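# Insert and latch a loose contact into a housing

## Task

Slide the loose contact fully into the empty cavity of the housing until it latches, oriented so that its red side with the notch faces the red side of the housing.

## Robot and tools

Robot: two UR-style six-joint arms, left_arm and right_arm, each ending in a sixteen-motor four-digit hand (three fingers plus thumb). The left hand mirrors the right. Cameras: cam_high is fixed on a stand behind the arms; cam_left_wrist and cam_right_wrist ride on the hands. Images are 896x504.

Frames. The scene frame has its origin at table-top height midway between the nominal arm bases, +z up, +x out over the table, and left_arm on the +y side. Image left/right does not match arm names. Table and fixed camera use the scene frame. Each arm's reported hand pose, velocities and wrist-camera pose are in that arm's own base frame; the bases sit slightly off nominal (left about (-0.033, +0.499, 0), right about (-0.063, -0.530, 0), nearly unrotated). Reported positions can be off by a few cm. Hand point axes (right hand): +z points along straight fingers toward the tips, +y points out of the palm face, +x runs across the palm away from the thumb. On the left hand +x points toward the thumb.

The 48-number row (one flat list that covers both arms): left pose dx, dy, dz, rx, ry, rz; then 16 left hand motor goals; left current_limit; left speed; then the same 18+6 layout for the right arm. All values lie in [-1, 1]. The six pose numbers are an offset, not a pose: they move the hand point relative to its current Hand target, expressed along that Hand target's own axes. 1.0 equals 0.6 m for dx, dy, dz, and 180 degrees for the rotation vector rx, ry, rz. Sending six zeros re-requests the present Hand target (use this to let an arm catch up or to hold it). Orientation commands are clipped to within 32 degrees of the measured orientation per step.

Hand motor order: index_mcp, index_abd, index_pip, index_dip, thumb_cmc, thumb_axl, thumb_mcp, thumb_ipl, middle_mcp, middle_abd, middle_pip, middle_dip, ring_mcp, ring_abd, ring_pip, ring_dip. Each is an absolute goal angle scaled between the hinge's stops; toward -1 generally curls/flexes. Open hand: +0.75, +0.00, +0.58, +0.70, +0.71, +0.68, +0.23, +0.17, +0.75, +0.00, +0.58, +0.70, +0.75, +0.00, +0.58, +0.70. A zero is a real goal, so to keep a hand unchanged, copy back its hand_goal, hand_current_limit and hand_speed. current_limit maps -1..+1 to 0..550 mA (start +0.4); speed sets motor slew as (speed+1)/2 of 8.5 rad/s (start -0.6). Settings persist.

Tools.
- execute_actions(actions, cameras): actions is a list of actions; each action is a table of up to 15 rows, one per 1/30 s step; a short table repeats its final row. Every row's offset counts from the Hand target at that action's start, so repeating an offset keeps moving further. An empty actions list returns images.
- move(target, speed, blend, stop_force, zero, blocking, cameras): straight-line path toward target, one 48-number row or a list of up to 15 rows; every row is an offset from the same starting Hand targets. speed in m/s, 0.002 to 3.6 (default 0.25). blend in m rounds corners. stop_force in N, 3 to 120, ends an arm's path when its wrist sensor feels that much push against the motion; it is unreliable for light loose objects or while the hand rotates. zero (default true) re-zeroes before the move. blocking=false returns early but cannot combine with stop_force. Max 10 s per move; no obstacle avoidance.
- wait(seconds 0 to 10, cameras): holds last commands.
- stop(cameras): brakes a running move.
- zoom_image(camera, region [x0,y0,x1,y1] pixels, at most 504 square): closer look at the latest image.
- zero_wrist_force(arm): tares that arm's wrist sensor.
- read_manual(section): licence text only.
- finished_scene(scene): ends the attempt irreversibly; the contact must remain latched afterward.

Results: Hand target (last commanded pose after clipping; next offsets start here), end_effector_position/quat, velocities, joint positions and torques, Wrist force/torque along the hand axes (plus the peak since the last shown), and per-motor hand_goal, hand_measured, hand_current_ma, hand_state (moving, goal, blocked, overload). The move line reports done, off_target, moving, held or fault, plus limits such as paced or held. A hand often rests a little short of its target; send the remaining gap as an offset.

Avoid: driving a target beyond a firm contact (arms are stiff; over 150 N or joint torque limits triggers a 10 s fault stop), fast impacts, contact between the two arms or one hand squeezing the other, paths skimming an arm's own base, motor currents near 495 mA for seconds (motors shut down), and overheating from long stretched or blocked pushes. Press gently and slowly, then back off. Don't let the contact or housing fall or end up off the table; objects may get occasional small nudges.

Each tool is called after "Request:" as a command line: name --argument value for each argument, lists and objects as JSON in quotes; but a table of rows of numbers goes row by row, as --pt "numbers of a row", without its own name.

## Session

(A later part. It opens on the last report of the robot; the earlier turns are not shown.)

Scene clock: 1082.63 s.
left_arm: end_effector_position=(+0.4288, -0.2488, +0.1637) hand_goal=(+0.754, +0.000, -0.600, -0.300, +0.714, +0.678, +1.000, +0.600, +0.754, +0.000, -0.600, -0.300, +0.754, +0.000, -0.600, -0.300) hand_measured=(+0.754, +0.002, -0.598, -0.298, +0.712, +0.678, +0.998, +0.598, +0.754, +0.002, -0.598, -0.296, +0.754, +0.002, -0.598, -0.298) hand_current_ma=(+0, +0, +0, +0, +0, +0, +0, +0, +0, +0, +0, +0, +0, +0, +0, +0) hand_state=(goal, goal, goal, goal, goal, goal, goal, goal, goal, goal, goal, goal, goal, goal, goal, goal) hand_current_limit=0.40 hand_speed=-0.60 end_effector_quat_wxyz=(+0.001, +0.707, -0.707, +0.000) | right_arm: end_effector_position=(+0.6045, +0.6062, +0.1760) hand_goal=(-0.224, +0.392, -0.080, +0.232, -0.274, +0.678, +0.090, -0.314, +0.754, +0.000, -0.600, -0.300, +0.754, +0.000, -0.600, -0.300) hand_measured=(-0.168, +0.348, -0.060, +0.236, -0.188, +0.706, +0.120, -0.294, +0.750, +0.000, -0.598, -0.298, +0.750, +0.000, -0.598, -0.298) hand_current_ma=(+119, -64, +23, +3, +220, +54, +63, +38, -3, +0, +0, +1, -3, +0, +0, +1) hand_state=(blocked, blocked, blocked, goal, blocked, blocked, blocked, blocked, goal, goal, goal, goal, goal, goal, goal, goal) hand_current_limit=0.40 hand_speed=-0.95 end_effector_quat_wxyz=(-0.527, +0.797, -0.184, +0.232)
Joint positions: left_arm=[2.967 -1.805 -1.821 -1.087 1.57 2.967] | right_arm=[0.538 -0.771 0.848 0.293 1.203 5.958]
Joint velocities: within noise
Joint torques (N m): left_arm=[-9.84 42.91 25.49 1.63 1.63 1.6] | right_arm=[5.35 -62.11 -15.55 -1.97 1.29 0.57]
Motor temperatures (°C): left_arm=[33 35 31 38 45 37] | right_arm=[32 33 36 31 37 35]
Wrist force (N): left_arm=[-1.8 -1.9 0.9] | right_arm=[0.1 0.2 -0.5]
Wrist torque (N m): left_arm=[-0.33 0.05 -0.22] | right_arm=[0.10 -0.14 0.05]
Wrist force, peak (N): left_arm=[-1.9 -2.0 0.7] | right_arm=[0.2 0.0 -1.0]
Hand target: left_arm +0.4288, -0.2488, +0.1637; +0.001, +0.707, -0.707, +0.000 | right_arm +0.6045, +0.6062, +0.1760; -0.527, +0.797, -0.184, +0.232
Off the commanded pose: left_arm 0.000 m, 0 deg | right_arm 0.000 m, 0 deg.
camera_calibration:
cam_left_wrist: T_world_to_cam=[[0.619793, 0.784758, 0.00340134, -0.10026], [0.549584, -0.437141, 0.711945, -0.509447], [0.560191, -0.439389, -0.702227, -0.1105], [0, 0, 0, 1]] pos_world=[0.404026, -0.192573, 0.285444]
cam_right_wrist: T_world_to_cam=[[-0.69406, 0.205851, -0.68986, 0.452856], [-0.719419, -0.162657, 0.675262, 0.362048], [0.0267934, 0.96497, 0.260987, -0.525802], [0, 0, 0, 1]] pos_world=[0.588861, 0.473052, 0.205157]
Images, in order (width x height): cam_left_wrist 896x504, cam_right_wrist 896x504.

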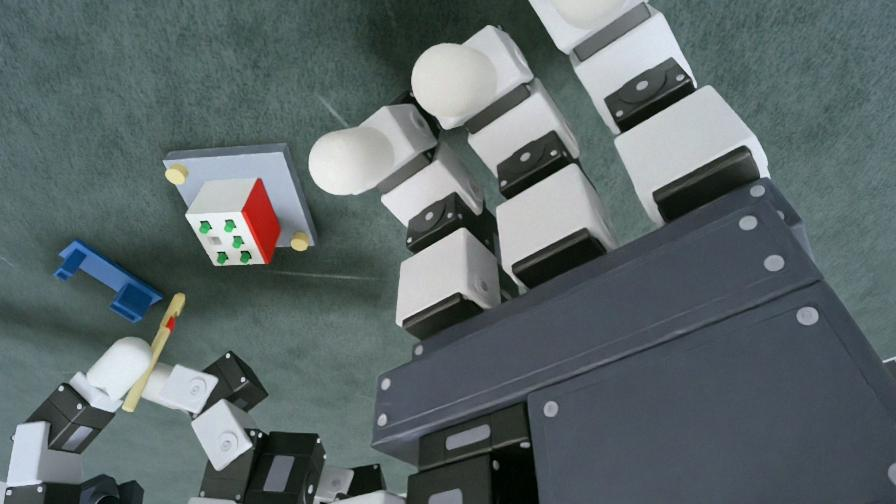

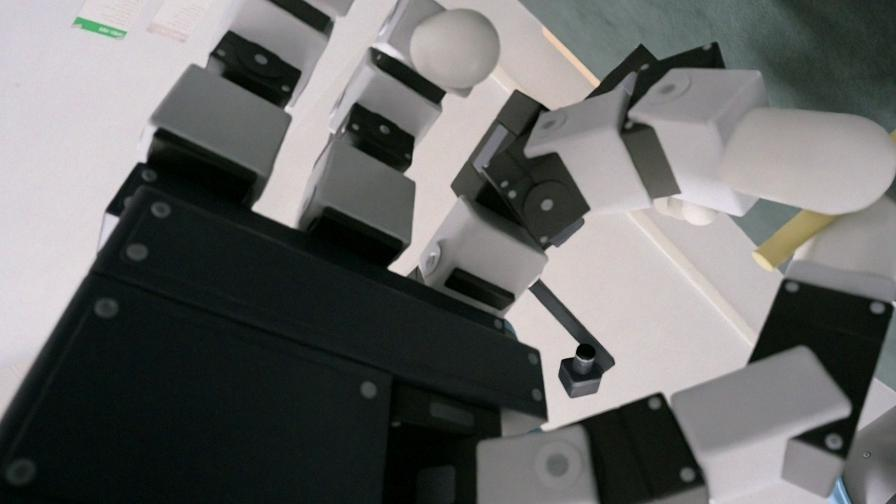

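Request:
move --target '[0,0,0,0,0,0,0.754,0,-0.6,-0.3,0.714,0.678,1.0,0.6,0.754,0,-0.6,-0.3,0.754,0,-0.6,-0.3,0.4,-0.6,0.0043,0.0733,0.0238,0,0,0,-0.225,0.3917,-0.0803,0.2319,-0.275,0.678,0.09,-0.3135,0.754,0,-0.6,-0.3,0.754,0,-0.6,-0.3,0.4,-0.95]' --speed 0.05 --cameras '["all"]'

Request:
zoom_image --camera "cam_left_wrist" --region '[150, 170, 280, 300]'

Request:
zoom_image --camera "cam_high" --region '[440, 180, 540, 270]'

Scene clock: 1103.00 s.
left_arm: end_effector_position=(+0.4288, -0.2488, +0.1637) hand_goal=(+0.754, +0.000, -0.600, -0.300, +0.714, +0.678, +1.000, +0.600, +0.754, +0.000, -0.600, -0.300, +0.754, +0.000, -0.600, -0.300) hand_measured=(+0.754, +0.002, -0.598, -0.298, +0.712, +0.678, +0.998, +0.598, +0.754, +0.002, -0.598, -0.296, +0.754, +0.002, -0.598, -0.298) hand_current_ma=(+0, +0, +0, +0, +0, +0, +0, +0, +0, +0, +0, +0, +0, +0, +0, +0) hand_state=(goal, goal, goal, goal, goal, goal, goal, goal, goal, goal, goal, goal, goal, goal, goal, goal) hand_current_limit=0.40 hand_speed=-0.60 end_effector_quat_wxyz=(+0.001, +0.707, -0.707, +0.000) | right_arm: end_effector_position=(+0.6126, +0.5990, +0.1308) hand_goal=(-0.224, +0.392, -0.080, +0.232, -0.274, +0.678, +0.090, -0.314, +0.754, +0.000, -0.600, -0.300, +0.754, +0.000, -0.600, -0.300) hand_measured=(-0.168, +0.348, -0.060, +0.236, -0.188, +0.706, +0.120, -0.294, +0.750, +0.000, -0.598, -0.298, +0.750, +0.000, -0.598, -0.298) hand_current_ma=(+118, -64, +23, +3, +221, +54, +62, +38, -3, +0, +0, +1, -3, +0, +0, +1) hand_state=(blocked, blocked, goal, goal, blocked, blocked, blocked, blocked, goal, goal, goal, goal, goal, goal, goal, goal) hand_current_limit=0.40 hand_speed=-0.95 end_effector_quat_wxyz=(-0.527, +0.797, -0.184, +0.232) end_effector_velocity=(+0.000, +0.000, +0.002) end_effector_angular_velocity=(+0.000, +0.000, +0.000)
Joint positions: left_arm=[2.967 -1.805 -1.821 -1.087 1.57 2.967] | right_arm=[0.523 -0.75 0.925 0.196 1.188 5.952]
Joint velocities: left_arm=[within noise] | right_arm=[0 -0.001 -0.004 0.005 0 0]
Joint torques (N m): left_arm=[-10.11 42.43 24.91 1.89 1.35 1.33] | right_arm=[2.98 -64.26 -27.61 1.41 0.05 -0.21]
Wrist force (N): left_arm=[-1.9 -1.6 0.5] | right_arm=[-0.1 0.3 -0.8]
Wrist torque (N m): left_arm=[-0.26 0.04 -0.23] | right_arm=[0.16 -0.11 0.04]
Wrist force, peak (N): left_arm=[-1.8 -2.1 0.6] | right_arm=[0.2 1.1 -0.3]
Hand target: left_arm +0.4288, -0.2488, +0.1637; +0.001, +0.707, -0.707, +0.000 | right_arm +0.6125, +0.5991, +0.1310; -0.527, +0.797, -0.184, +0.232
Off the commanded pose: left_arm 0.000 m, 0 deg | right_arm 0.000 m, 0 deg.
move: done
camera_calibration:
cam_left_wrist: T_world_to_cam=[[0.619793, 0.784758, 0.00340134, -0.10026], [0.549584, -0.437141, 0.711945, -0.509447], [0.560191, -0.439389, -0.702227, -0.1105], [0, 0, 0, 1]] pos_world=[0.404026, -0.192573, 0.285444]
cam_right_wrist: T_world_to_cam=[[-0.694144, 0.205832, -0.68978, 0.428825], [-0.719333, -0.162548, 0.67538, 0.397106], [0.0268928, 0.964993, 0.260894, -0.50733], [0, 0, 0, 1]] pos_world=[0.596962, 0.465852, 0.159956]

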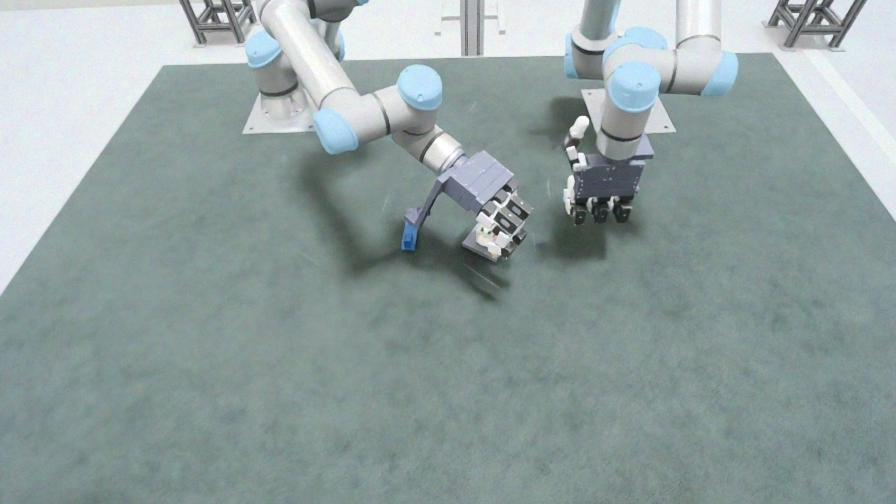

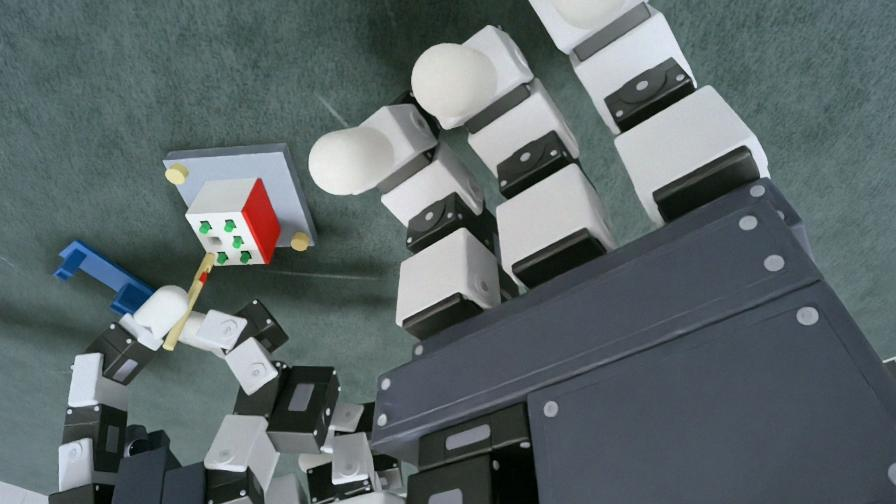

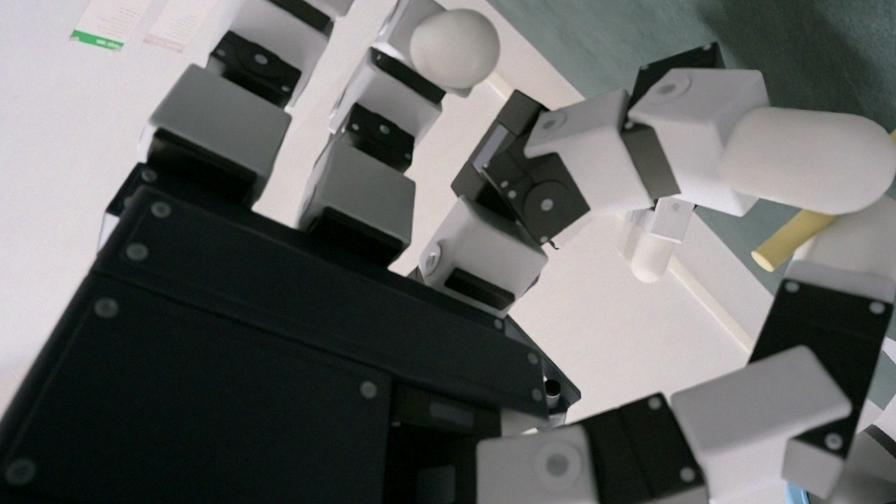

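Scaled by 3.877 from the camera's 896x504 image, which has a finer 1280x720 frame.

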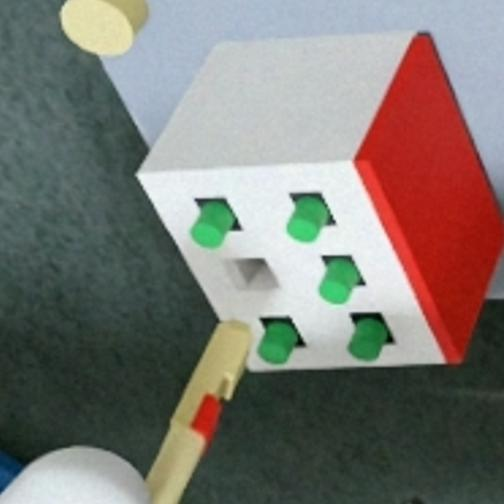

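Scaled by 5.040 from the camera's 896x504 image, which has a finer 1280x720 frame.

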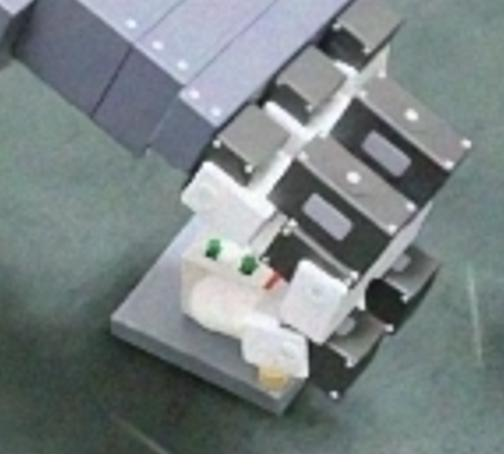

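Request:
move --target '[0.2165,0.1925,0.0857,0,0,-0.2933,0.754,0,-0.6,-0.3,0.714,0.678,1.0,0.6,0.754,0,-0.6,-0.3,0.754,0,-0.6,-0.3,0.4,-0.6,0,0,0,0,0,0,-0.225,0.3917,-0.0803,0.2319,-0.275,0.678,0.09,-0.3135,0.754,0,-0.6,-0.3,0.754,0,-0.6,-0.3,0.4,-0.95]' --speed 0.25 --cameras '["cam_left_wrist"]'

Request:
zoom_image --camera "cam_left_wrist" --region '[110, 170, 250, 330]'

Request:
zoom_image --camera "cam_left_wrist" --region '[145, 230, 205, 300]'

Scene clock: 1127.77 s.
left_arm: end_effector_position=(+0.3132, -0.3787, +0.1125) hand_goal=(+0.754, +0.000, -0.600, -0.300, +0.714, +0.678, +1.000, +0.600, +0.754, +0.000, -0.600, -0.300, +0.754, +0.000, -0.600, -0.300) hand_measured=(+0.754, +0.002, -0.598, -0.298, +0.712, +0.678, +0.998, +0.598, +0.754, +0.002, -0.598, -0.296, +0.754, +0.002, -0.598, -0.298) hand_current_ma=(+0, +0, +0, +0, +0, +0, +0, +0, +0, +0, +0, +0, +0, +0, +0, +0) hand_state=(goal, goal, goal, goal, goal, goal, goal, goal, goal, goal, goal, goal, goal, goal, goal, goal) hand_current_limit=0.40 hand_speed=-0.60 end_effector_quat_wxyz=(+0.000, +0.948, -0.319, +0.000) | right_arm: end_effector_position=(+0.6125, +0.5991, +0.1310) hand_goal=(-0.224, +0.392, -0.080, +0.232, -0.274, +0.678, +0.090, -0.314, +0.754, +0.000, -0.600, -0.300, +0.754, +0.000, -0.600, -0.300) hand_measured=(-0.168, +0.348, -0.060, +0.236, -0.188, +0.706, +0.120, -0.294, +0.750, +0.000, -0.598, -0.298, +0.750, +0.000, -0.598, -0.298) hand_current_ma=(+118, -64, +23, +3, +221, +54, +62, +38, -3, +0, +0, +1, -3, +0, +0, +1) hand_state=(blocked, blocked, goal, goal, blocked, blocked, blocked, blocked, goal, goal, goal, goal, goal, goal, goal, goal) hand_current_limit=0.40 hand_speed=-0.95 end_effector_quat_wxyz=(-0.527, +0.797, -0.184, +0.232)
Joint positions: left_arm=[2.729 -1.642 -2.172 -0.899 1.57 1.808] | right_arm=[0.523 -0.75 0.925 0.196 1.188 5.952]
Joint torques (N m): left_arm=[9.42 12.53 21.51 1.29 1.65 -1.04] | right_arm=[9.02 -62.09 -25.16 1.34 1.32 0.47]
Wrist force (N): left_arm=[-1.9 -1.3 0.3] | right_arm=[0.2 0.3 -0.4]
Wrist torque (N m): left_arm=[-0.17 0.01 -0.35] | right_arm=[0.12 -0.16 0.07]
Wrist force, peak (N): left_arm=[-2.0 -2.4 0.4] | right_arm=[0.3 0.4 -0.8]
Hand target: left_arm +0.3132, -0.3787, +0.1125; +0.000, +0.948, -0.319, +0.000 | right_arm +0.6125, +0.5991, +0.1310; -0.527, +0.797, -0.184, +0.232
Off the commanded pose: left_arm 0.000 m, 0 deg | right_arm 0.000 m, 0 deg.
move: done
camera_calibration:
cam_left_wrist: T_world_to_cam=[[-0.250068, 0.96822, 0.00405806, 0.415355], [0.681053, 0.172917, 0.711524, -0.276446], [0.68821, 0.180693, -0.702651, 0.0559701], [0, 0, 0, 1]] pos_world=[0.253622, -0.364466, 0.23434]
Images, in order (width x height): cam_left_wrist 896x504.

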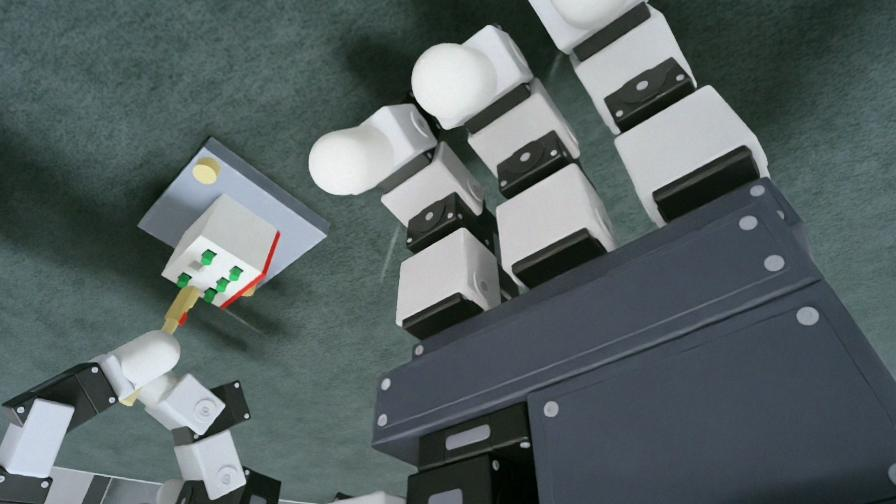

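Scaled by 3.150 from the camera's 896x504 image, which has a finer 1280x720 frame.

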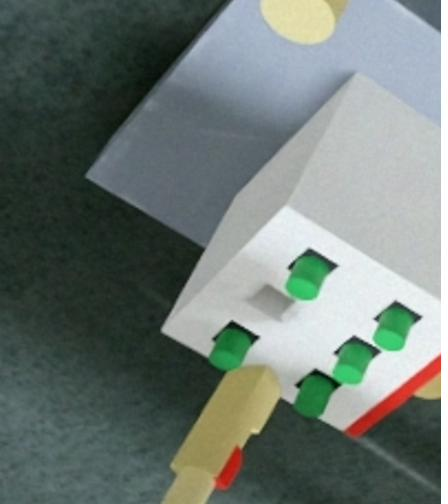

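Scaled by 7.200 from the camera's 896x504 image, which has a finer 1280x720 frame.

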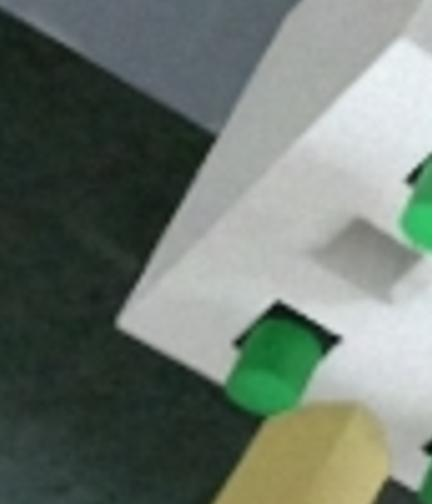

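Request:
move --target '[0,0,0,0,0,0,0.754,0,-0.6,-0.3,0.714,0.678,1.0,0.6,0.754,0,-0.6,-0.3,0.754,0,-0.6,-0.3,0.4,-0.6,0.0002,0.0162,0.0002,0,0,0,-0.225,0.3917,-0.0803,0.2319,-0.275,0.678,0.09,-0.3135,0.754,0,-0.6,-0.3,0.754,0,-0.6,-0.3,0.4,-0.95]' --speed 0.03 --cameras '["cam_left_wrist"]'

Request:
zoom_image --camera "cam_left_wrist" --region '[150, 220, 250, 330]'

Request:
zoom_image --camera "cam_left_wrist" --region '[165, 240, 225, 300]'

Scene clock: 1161.50 s.
left_arm: end_effector_position=(+0.3132, -0.3787, +0.1125) hand_goal=(+0.754, +0.000, -0.600, -0.300, +0.714, +0.678, +1.000, +0.600, +0.754, +0.000, -0.600, -0.300, +0.754, +0.000, -0.600, -0.300) hand_measured=(+0.754, +0.002, -0.598, -0.298, +0.712, +0.678, +0.998, +0.598, +0.754, +0.002, -0.598, -0.296, +0.754, +0.002, -0.598, -0.298) hand_current_ma=(+0, +0, +0, +0, +0, +0, +0, +0, +0, +0, +0, +0, +0, +0, +0, +0) hand_state=(goal, goal, goal, goal, goal, goal, goal, goal, goal, goal, goal, goal, goal, goal, goal, goal) hand_current_limit=0.40 hand_speed=-0.60 end_effector_quat_wxyz=(+0.000, +0.948, -0.319, +0.000) | right_arm: end_effector_position=(+0.6122, +0.5954, +0.1219) hand_goal=(-0.224, +0.392, -0.080, +0.232, -0.274, +0.678, +0.090, -0.314, +0.754, +0.000, -0.600, -0.300, +0.754, +0.000, -0.600, -0.300) hand_measured=(-0.168, +0.348, -0.060, +0.236, -0.186, +0.706, +0.120, -0.294, +0.750, +0.000, -0.598, -0.298, +0.750, +0.000, -0.598, -0.298) hand_current_ma=(+118, -64, +23, +3, +221, +54, +62, +37, -3, +0, +0, +1, -3, +0, +0, +1) hand_state=(blocked, blocked, goal, goal, blocked, blocked, blocked, blocked, goal, goal, goal, goal, goal, goal, goal, goal) hand_current_limit=0.40 hand_speed=-0.95 end_effector_quat_wxyz=(-0.527, +0.797, -0.184, +0.232)
Joint positions: left_arm=[2.729 -1.642 -2.172 -0.899 1.57 1.808] | right_arm=[0.518 -0.753 0.954 0.171 1.184 5.95]
Joint torques (N m): left_arm=[11.55 12.51 23.66 1.2 0.5 -0.82] | right_arm=[-2.83 -63.03 -24.4 1.28 -1.37 -1.31]
Wrist force (N): left_arm=[-1.7 -1.4 0.6] | right_arm=[0.1 -0.1 -0.3]
Wrist torque (N m): left_arm=[-0.21 -0.01 -0.31] | right_arm=[0.07 -0.14 0.06]
Wrist force, peak (N): left_arm=[-2.2 -1.4 0.5] | right_arm=[0.0 0.5 -0.7]
Hand target: left_arm +0.3132, -0.3787, +0.1125; +0.000, +0.948, -0.319, +0.000 | right_arm +0.6122, +0.5954, +0.1220; -0.527, +0.797, -0.184, +0.232
Off the commanded pose: left_arm 0.000 m, 0 deg | right_arm 0.000 m, 0 deg.
move: done
camera_calibration:
cam_left_wrist: T_world_to_cam=[[-0.25035, 0.968147, 0.00407387, 0.415396], [0.681029, 0.173111, 0.7115, -0.276364], [0.688131, 0.180899, -0.702674, 0.0560698], [0, 0, 0, 1]] pos_world=[0.253623, -0.364465, 0.23434]
Images, in order (width x height): cam_left_wrist 896x504.

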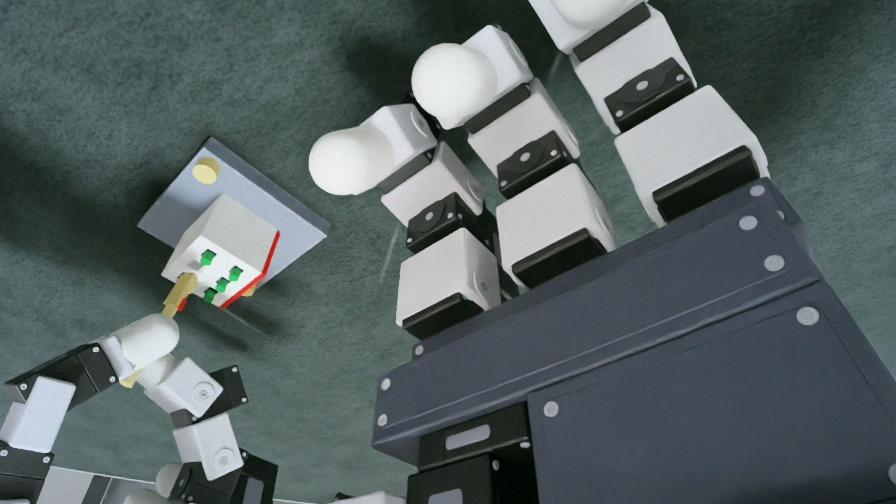

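Scaled by 4.582 from the camera's 896x504 image, which has a finer 1280x720 frame.

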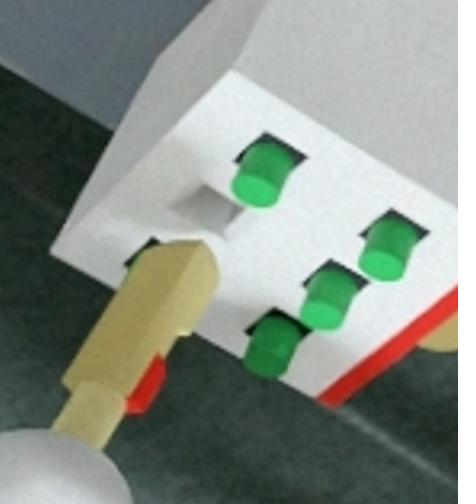

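Scaled by 8.400 from the camera's 896x504 image, which has a finer 1280x720 frame.

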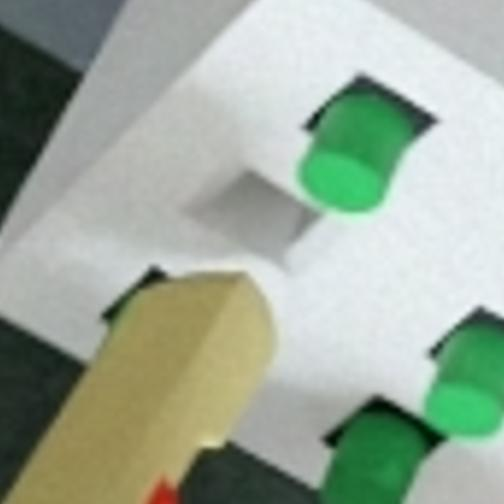

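Request:
move --target '[0,0,0,0,0,0,0.754,0,-0.6,-0.3,0.714,0.678,1.0,0.6,0.754,0,-0.6,-0.3,0.754,0,-0.6,-0.3,0.4,-0.6,-0.0470,-0.0393,0.0245,0.0309,-0.1646,-0.0599,-0.225,0.3917,-0.0803,0.2319,-0.275,0.678,0.09,-0.3135,0.754,0,-0.6,-0.3,0.754,0,-0.6,-0.3,0.4,-0.95]' --speed 0.08 --cameras '["all"]'

Request:
zoom_image --camera "cam_left_wrist" --region '[130, 200, 260, 340]'

Request:
zoom_image --camera "cam_left_wrist" --region '[150, 250, 215, 325]'

Scene clock: 1208.67 s.
left_arm: end_effector_position=(+0.3132, -0.3787, +0.1125) hand_goal=(+0.754, +0.000, -0.600, -0.300, +0.714, +0.678, +1.000, +0.600, +0.754, +0.000, -0.600, -0.300, +0.754, +0.000, -0.600, -0.300) hand_measured=(+0.754, +0.002, -0.598, -0.298, +0.712, +0.678, +0.998, +0.598, +0.754, +0.002, -0.598, -0.296, +0.754, +0.002, -0.598, -0.298) hand_current_ma=(+0, +0, +0, +0, +0, +0, +0, +0, +0, +0, +0, +0, +0, +0, +0, +0) hand_state=(goal, goal, goal, goal, goal, goal, goal, goal, goal, goal, goal, goal, goal, goal, goal, goal) hand_current_limit=0.40 hand_speed=-0.60 end_effector_quat_wxyz=(+0.000, +0.948, -0.319, +0.000) | right_arm: end_effector_position=(+0.5984, +0.6305, +0.1338) hand_goal=(-0.224, +0.392, -0.080, +0.232, -0.274, +0.678, +0.090, -0.314, +0.754, +0.000, -0.600, -0.300, +0.754, +0.000, -0.600, -0.300) hand_measured=(-0.168, +0.348, -0.060, +0.236, -0.186, +0.706, +0.120, -0.294, +0.750, +0.000, -0.598, -0.298, +0.750, +0.000, -0.598, -0.298) hand_current_ma=(+118, -65, +23, +3, +221, +54, +61, +37, -3, +0, +0, +1, -3, +0, +0, +1) hand_state=(blocked, blocked, goal, goal, blocked, blocked, blocked, blocked, goal, goal, goal, goal, goal, goal, goal, goal) hand_current_limit=0.40 hand_speed=-0.95 end_effector_quat_wxyz=(-0.570, +0.817, +0.043, +0.077)
Joint positions: left_arm=[2.729 -1.642 -2.172 -0.899 1.57 1.808] | right_arm=[0.464 -0.382 0.242 0.745 0.636 5.589]
Joint torques (N m): left_arm=[10.7 12.57 23.17 1.45 -1.72 0.97] | right_arm=[6.67 -67.74 -13.72 -1.3 0.51 -0.99]
Wrist force (N): left_arm=[-2.0 -1.2 0.5] | right_arm=[-0.1 0.0 -0.4]
Wrist torque (N m): left_arm=[-0.18 0.02 -0.34] | right_arm=[0.08 -0.13 0.01]
Wrist force, peak (N): left_arm=[-2.2 -1.5 0.8] | right_arm=[0.2 0.1 -1.0]
Hand target: left_arm +0.3132, -0.3787, +0.1125; +0.000, +0.948, -0.319, +0.000 | right_arm +0.5983, +0.6305, +0.1339; -0.570, +0.817, +0.043, +0.077
Off the commanded pose: left_arm 0.000 m, 0 deg | right_arm 0.000 m, 0 deg.
move: done
camera_calibration:
cam_left_wrist: T_world_to_cam=[[-0.25035, 0.968147, 0.00407387, 0.415396], [0.681029, 0.173111, 0.7115, -0.276364], [0.688131, 0.180899, -0.702674, 0.0560698], [0, 0, 0, 1]] pos_world=[0.253623, -0.364465, 0.23434]
cam_right_wrist: T_world_to_cam=[[-0.697915, -0.193856, -0.689445, 0.668814], [-0.523601, -0.518686, 0.675875, 0.497326], [-0.488628, 0.832697, 0.260496, -0.146165], [0, 0, 0, 1]] pos_world=[0.655756, 0.509321, 0.163055]

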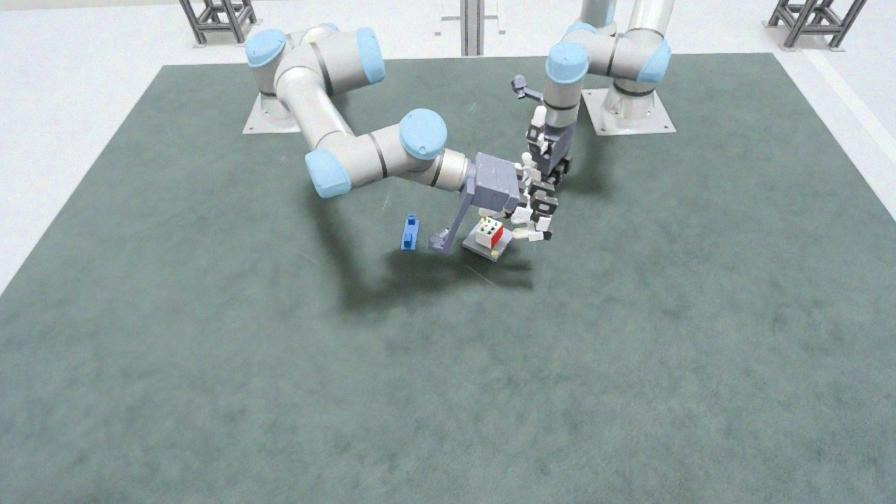

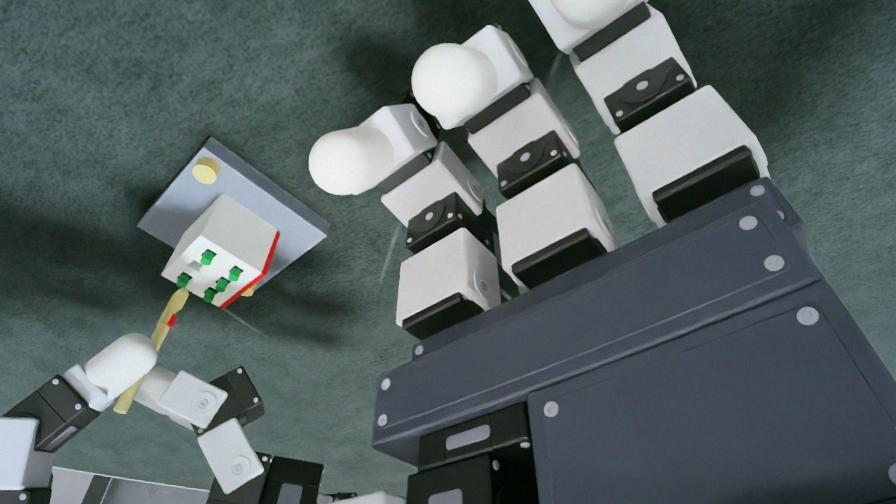

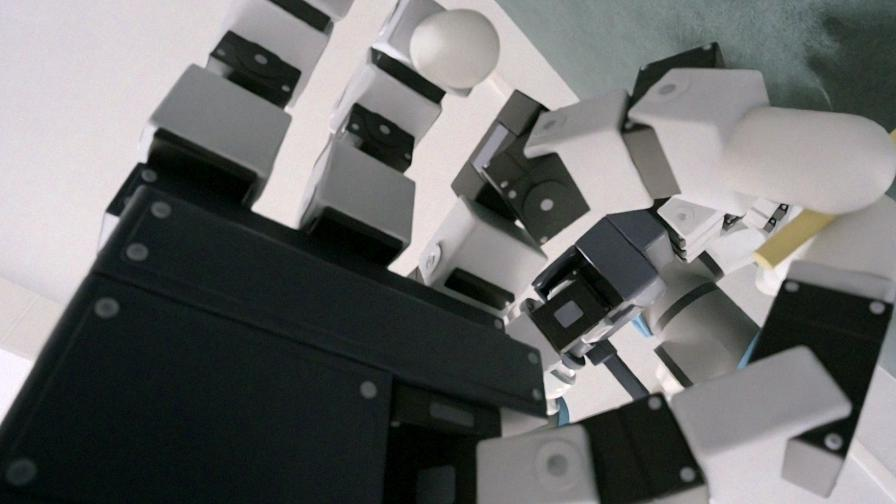

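Scaled by 3.600 from the camera's 896x504 image, which has a finer 1280x720 frame.

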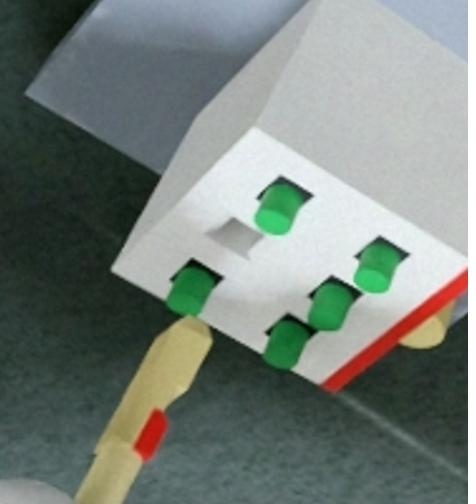

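Scaled by 6.720 from the camera's 896x504 image, which has a finer 1280x720 frame.

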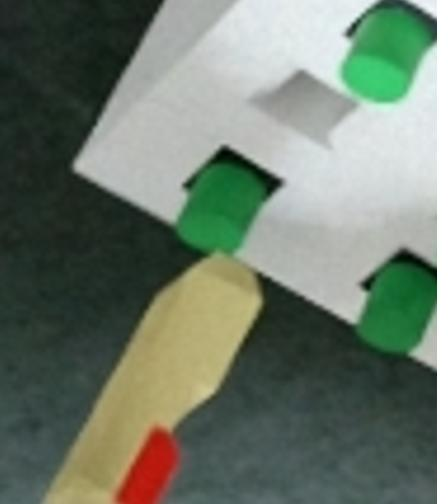

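Request:
zoom_image --camera "cam_high" --region '[455, 195, 535, 265]'

Scaled by 6.300 from the camera's 896x504 image, which has a finer 1280x720 frame.

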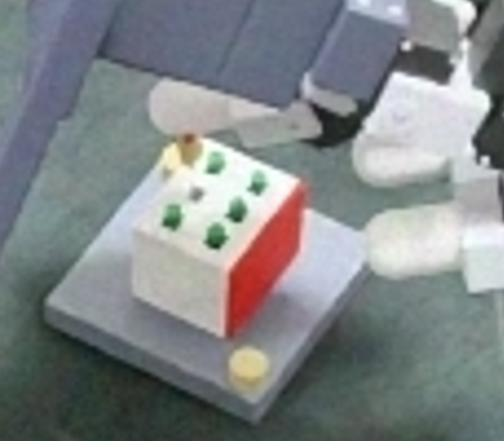

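Request:
move --target '[0.0998,0.0913,0.0278,0,0,-0.1433,0.754,0,-0.6,-0.3,0.714,0.678,1.0,0.6,0.754,0,-0.6,-0.3,0.754,0,-0.6,-0.3,0.4,-0.6,0,0,0,0,0,0,-0.225,0.3917,-0.0803,0.2319,-0.275,0.678,0.09,-0.3135,0.754,0,-0.6,-0.3,0.754,0,-0.6,-0.3,0.4,-0.95]' --speed 0.2 --cameras '["cam_left_wrist"]'

Request:
zoom_image --camera "cam_left_wrist" --region '[110, 180, 260, 360]'

Scene clock: 1267.00 s.
left_arm: end_effector_position=(+0.3277, -0.4585, +0.0958) hand_goal=(+0.754, +0.000, -0.600, -0.300, +0.714, +0.678, +1.000, +0.600, +0.754, +0.000, -0.600, -0.300, +0.754, +0.000, -0.600, -0.300) hand_measured=(+0.754, +0.002, -0.598, -0.298, +0.712, +0.678, +0.998, +0.598, +0.754, +0.002, -0.598, -0.296, +0.754, +0.002, -0.598, -0.298) hand_current_ma=(+0, +0, +0, +0, +0, +0, +0, +0, +0, +0, +0, +0, +0, +0, +0, +0) hand_state=(goal, goal, goal, goal, goal, goal, goal, goal, goal, goal, goal, goal, goal, goal, goal, goal) hand_current_limit=0.40 hand_speed=-0.60 end_effector_quat_wxyz=(+0.000, +0.995, -0.100, +0.000) | right_arm: end_effector_position=(+0.5983, +0.6305, +0.1339) hand_goal=(-0.224, +0.392, -0.080, +0.232, -0.274, +0.678, +0.090, -0.314, +0.754, +0.000, -0.600, -0.300, +0.754, +0.000, -0.600, -0.300) hand_measured=(-0.168, +0.348, -0.060, +0.236, -0.186, +0.706, +0.120, -0.294, +0.750, +0.000, -0.598, -0.298, +0.750, +0.000, -0.598, -0.298) hand_current_ma=(+118, -65, +23, +3, +221, +54, +61, +37, -3, +0, +0, +1, -3, +0, +0, +1) hand_state=(blocked, blocked, goal, goal, blocked, blocked, blocked, blocked, goal, goal, goal, goal, goal, goal, goal, goal) hand_current_limit=0.40 hand_speed=-0.95 end_effector_quat_wxyz=(-0.570, +0.817, +0.043, +0.077)
Joint positions: left_arm=[2.562 -1.749 -2.101 -0.862 1.57 1.191] | right_arm=[0.464 -0.382 0.242 0.745 0.636 5.589]
Joint torques (N m): left_arm=[10.43 37.21 9.53 1.52 0.9 -1.4] | right_arm=[8.44 -54.68 -24.53 2.21 -0.44 -1.77]
Wrist force (N): left_arm=[-1.7 -1.6 0.8] | right_arm=[-0.1 0.1 -0.6]
Wrist torque (N m): left_arm=[-0.25 -0.02 -0.29] | right_arm=[0.11 -0.13 0.01]
Wrist force, peak (N): left_arm=[-1.9 -1.8 0.8] | right_arm=[0.1 0.2 -0.8]
Hand target: left_arm +0.3278, -0.4585, +0.0958; +0.000, +0.995, -0.100, +0.000 | right_arm +0.5983, +0.6305, +0.1339; -0.570, +0.817, +0.043, +0.077
Off the commanded pose: left_arm 0.000 m, 0 deg | right_arm 0.000 m, 0 deg.
move: done
camera_calibration:
cam_left_wrist: T_world_to_cam=[[-0.646445, 0.762947, 0.0045518, 0.532122], [0.538181, 0.451756, 0.711532, -0.085963], [0.540804, 0.462416, -0.702639, 0.22614], [0, 0, 0, 1]] pos_world=[0.267954, -0.471717, 0.217638]
Images, in order (width x height): cam_left_wrist 896x504.

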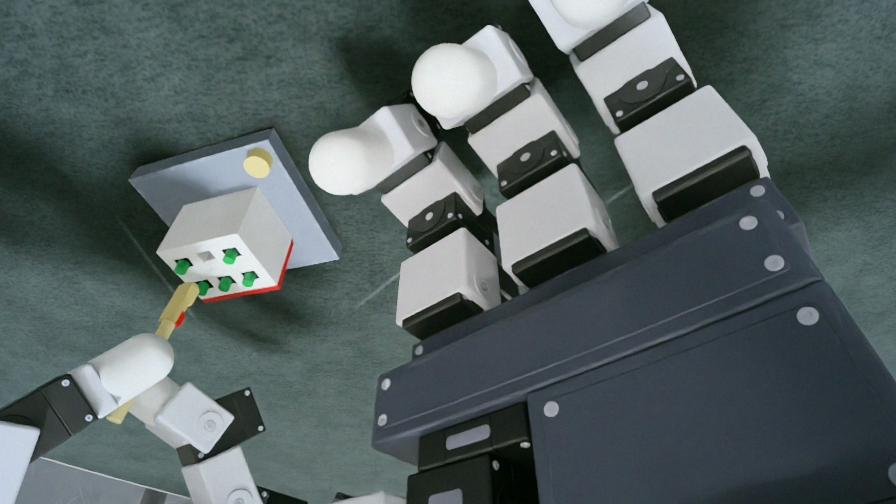

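Scaled by 2.800 from the camera's 896x504 image, which has a finer 1280x720 frame.

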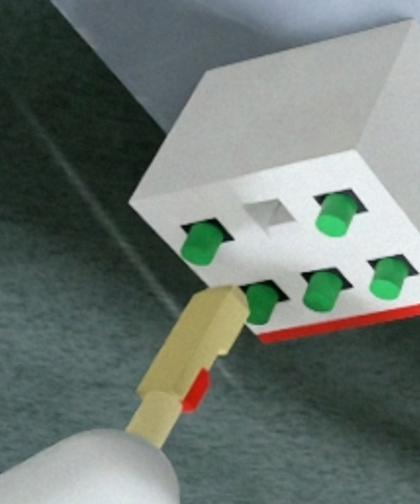

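Request:
zoom_image --camera "cam_left_wrist" --region '[150, 230, 240, 330]'

Scaled by 5.040 from the camera's 896x504 image, which has a finer 1280x720 frame.

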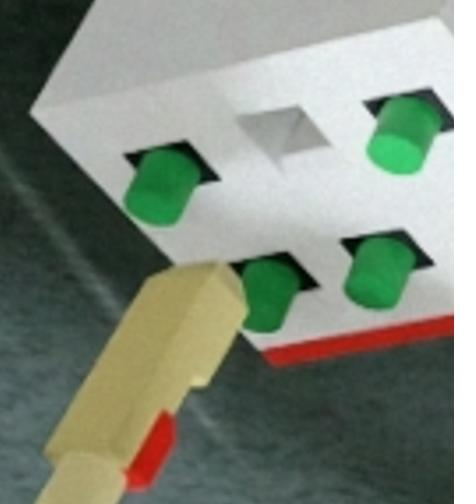

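Request:
execute_actions --actions '[]' --cameras '["cam_high"]'

Request:
zoom_image --camera "cam_high" --region '[470, 205, 510, 240]'

Scene clock: 1296.07 s.
left_arm: end_effector_position=(+0.3278, -0.4585, +0.0958) hand_goal=(+0.754, +0.000, -0.600, -0.300, +0.714, +0.678, +1.000, +0.600, +0.754, +0.000, -0.600, -0.300, +0.754, +0.000, -0.600, -0.300) hand_measured=(+0.754, +0.002, -0.598, -0.298, +0.712, +0.678, +0.998, +0.598, +0.754, +0.002, -0.598, -0.296, +0.754, +0.002, -0.598, -0.298) hand_current_ma=(+0, +0, +0, +0, +0, +0, +0, +0, +0, +0, +0, +0, +0, +0, +0, +0) hand_state=(goal, goal, goal, goal, goal, goal, goal, goal, goal, goal, goal, goal, goal, goal, goal, goal) hand_current_limit=0.40 hand_speed=-0.60 end_effector_quat_wxyz=(+0.000, +0.995, -0.100, +0.000) | right_arm: end_effector_position=(+0.5983, +0.6305, +0.1339) hand_goal=(-0.224, +0.392, -0.080, +0.232, -0.274, +0.678, +0.090, -0.314, +0.754, +0.000, -0.600, -0.300, +0.754, +0.000, -0.600, -0.300) hand_measured=(-0.168, +0.348, -0.060, +0.236, -0.186, +0.706, +0.120, -0.294, +0.750, +0.000, -0.598, -0.298, +0.750, +0.000, -0.598, -0.298) hand_current_ma=(+118, -65, +23, +3, +221, +54, +61, +37, -3, +0, +0, +1, -3, +0, +0, +1) hand_state=(blocked, blocked, goal, goal, blocked, blocked, blocked, blocked, goal, goal, goal, goal, goal, goal, goal, goal) hand_current_limit=0.40 hand_speed=-0.95 end_effector_quat_wxyz=(-0.570, +0.817, +0.043, +0.077)
Joint positions: left_arm=[2.562 -1.749 -2.101 -0.862 1.57 1.19] | right_arm=[0.464 -0.382 0.242 0.745 0.636 5.589]
Joint velocities: within noise
Joint torques (N m): left_arm=[10.02 37.41 9.9 1.28 -1.83 -1.21] | right_arm=[7.66 -53.66 -24.62 2.09 -2.26 -1.79]
Motor temperatures (°C): left_arm=[33 34 31 38 45 37] | right_arm=[31 32 35 31 37 35]
Wrist force (N): left_arm=[-1.8 -1.6 0.7] | right_arm=[-0.1 0.2 -0.8]
Wrist torque (N m): left_arm=[-0.24 -0.01 -0.28] | right_arm=[0.13 -0.13 0.01]
Wrist force, peak (N): left_arm=[-2.0 -1.7 0.8] | right_arm=[0.0 0.3 -0.8]
Hand target: left_arm +0.3278, -0.4585, +0.0958; +0.000, +0.995, -0.100, +0.000 | right_arm +0.5983, +0.6305, +0.1339; -0.570, +0.817, +0.043, +0.077
Off the commanded pose: left_arm 0.000 m, 0 deg | right_arm 0.000 m, 0 deg.
Images, in order (width x height): cam_high 896x504.

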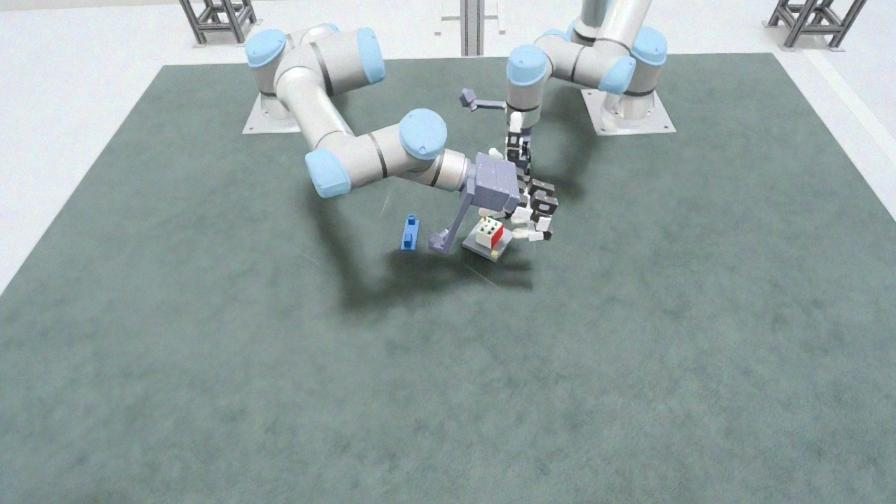

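Scaled by 12.600 from the camera's 896x504 image, which has a finer 1280x720 frame.

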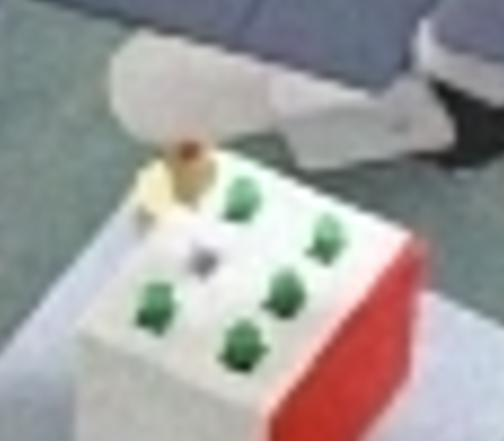

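Request:
move --target '[0,0,0,0,0,0,0.754,0,-0.6,-0.3,0.714,0.678,1.0,0.6,0.754,0,-0.6,-0.3,0.754,0,-0.6,-0.3,0.4,-0.6,-0.0077,0.0153,0.0135,-0.01675,0.0021,-0.01442,-0.225,0.3917,-0.0803,0.2319,-0.275,0.678,0.09,-0.3135,0.754,0,-0.6,-0.3,0.754,0,-0.6,-0.3,0.4,-0.95]' --speed 0.04 --cameras '["cam_left_wrist","cam_high"]'

Request:
zoom_image --camera "cam_left_wrist" --region '[150, 230, 240, 330]'

Request:
zoom_image --camera "cam_high" --region '[470, 205, 510, 240]'

Scene clock: 1324.27 s.
left_arm: end_effector_position=(+0.3278, -0.4585, +0.0958) hand_goal=(+0.754, +0.000, -0.600, -0.300, +0.714, +0.678, +1.000, +0.600, +0.754, +0.000, -0.600, -0.300, +0.754, +0.000, -0.600, -0.300) hand_measured=(+0.754, +0.002, -0.598, -0.298, +0.712, +0.678, +0.998, +0.598, +0.754, +0.002, -0.598, -0.296, +0.754, +0.002, -0.598, -0.298) hand_current_ma=(+0, +0, +0, +0, +0, +0, +0, +0, +0, +0, +0, +0, +0, +0, +0, +0) hand_state=(goal, goal, goal, goal, goal, goal, goal, goal, goal, goal, goal, goal, goal, goal, goal, goal) hand_current_limit=0.40 hand_speed=-0.60 end_effector_quat_wxyz=(+0.000, +0.995, -0.100, +0.000) | right_arm: end_effector_position=(+0.5958, +0.6352, +0.1219) hand_goal=(-0.224, +0.392, -0.080, +0.232, -0.274, +0.678, +0.090, -0.314, +0.754, +0.000, -0.600, -0.300, +0.754, +0.000, -0.600, -0.300) hand_measured=(-0.168, +0.348, -0.060, +0.236, -0.186, +0.706, +0.120, -0.294, +0.750, +0.000, -0.598, -0.298, +0.750, +0.000, -0.598, -0.298) hand_current_ma=(+118, -65, +23, +3, +221, +54, +61, +37, -3, +0, +0, +1, -3, +0, +0, +1) hand_state=(blocked, blocked, goal, goal, blocked, blocked, blocked, blocked, goal, goal, goal, goal, goal, goal, goal, goal) hand_current_limit=0.40 hand_speed=-0.95 end_effector_quat_wxyz=(-0.547, +0.830, +0.058, +0.094)
Joint positions: left_arm=[2.562 -1.749 -2.101 -0.862 1.57 1.19] | right_arm=[0.487 -0.35 0.189 0.805 0.694 5.521]
Joint torques (N m): left_arm=[9.97 38.51 9.08 1.45 -1.75 -0.65] | right_arm=[-8.94 -56.6 -20.88 2.04 -2.57 1.53]
Wrist force (N): left_arm=[-1.7 -1.5 0.7] | right_arm=[0.1 0.2 -0.4]
Wrist torque (N m): left_arm=[-0.23 -0.02 -0.27] | right_arm=[0.12 -0.15 0.03]
Wrist force, peak (N): left_arm=[-1.9 -1.9 0.6] | right_arm=[0.1 0.2 -0.9]
Hand target: left_arm +0.3278, -0.4585, +0.0958; +0.000, +0.995, -0.100, +0.000 | right_arm +0.5959, +0.6351, +0.1219; -0.547, +0.830, +0.057, +0.094
Off the commanded pose: left_arm 0.000 m, 0 deg | right_arm 0.000 m, 0 deg.
move: done
camera_calibration:
cam_left_wrist: T_world_to_cam=[[-0.646673, 0.762754, 0.00454213, 0.532093], [0.538114, 0.451984, 0.711438, -0.0858177], [0.540599, 0.462512, -0.702734, 0.22626], [0, 0, 0, 1]] pos_world=[0.267954, -0.471716, 0.217638]
Images, in order (width x height): cam_high 896x504, cam_left_wrist 896x504.

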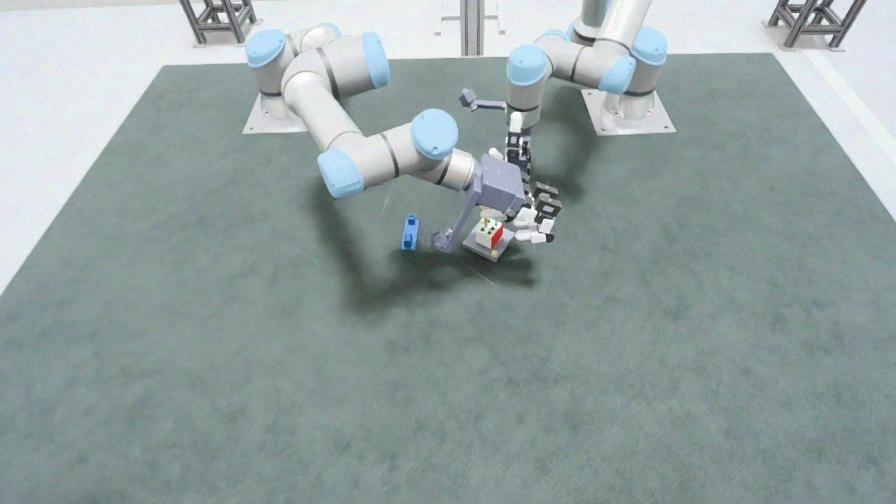

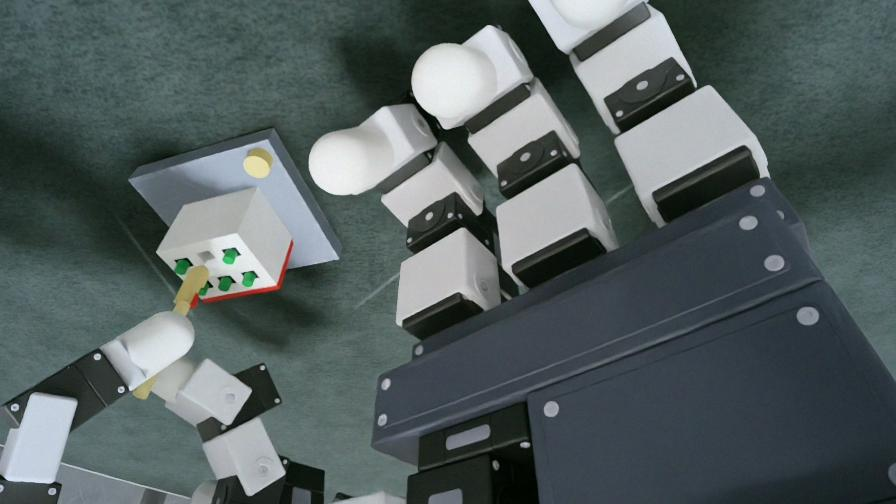

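Scaled by 5.040 from the camera's 896x504 image, which has a finer 1280x720 frame.

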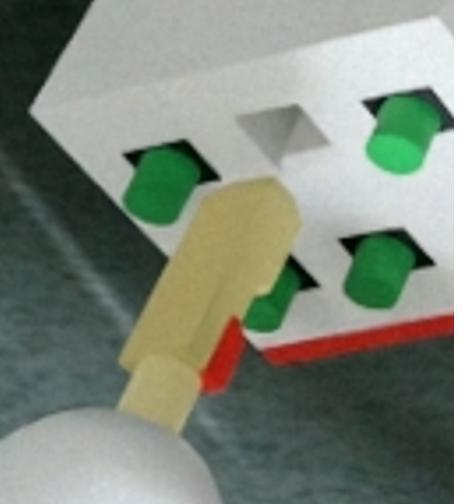

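Scaled by 12.600 from the camera's 896x504 image, which has a finer 1280x720 frame.

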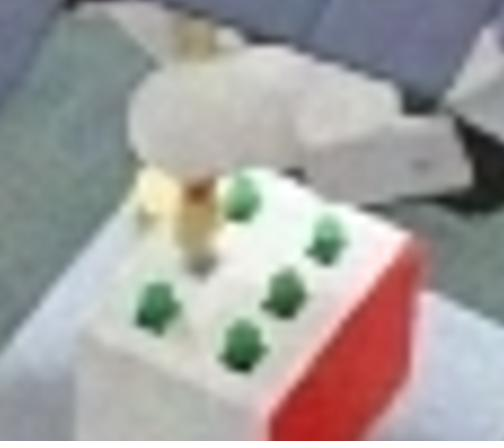

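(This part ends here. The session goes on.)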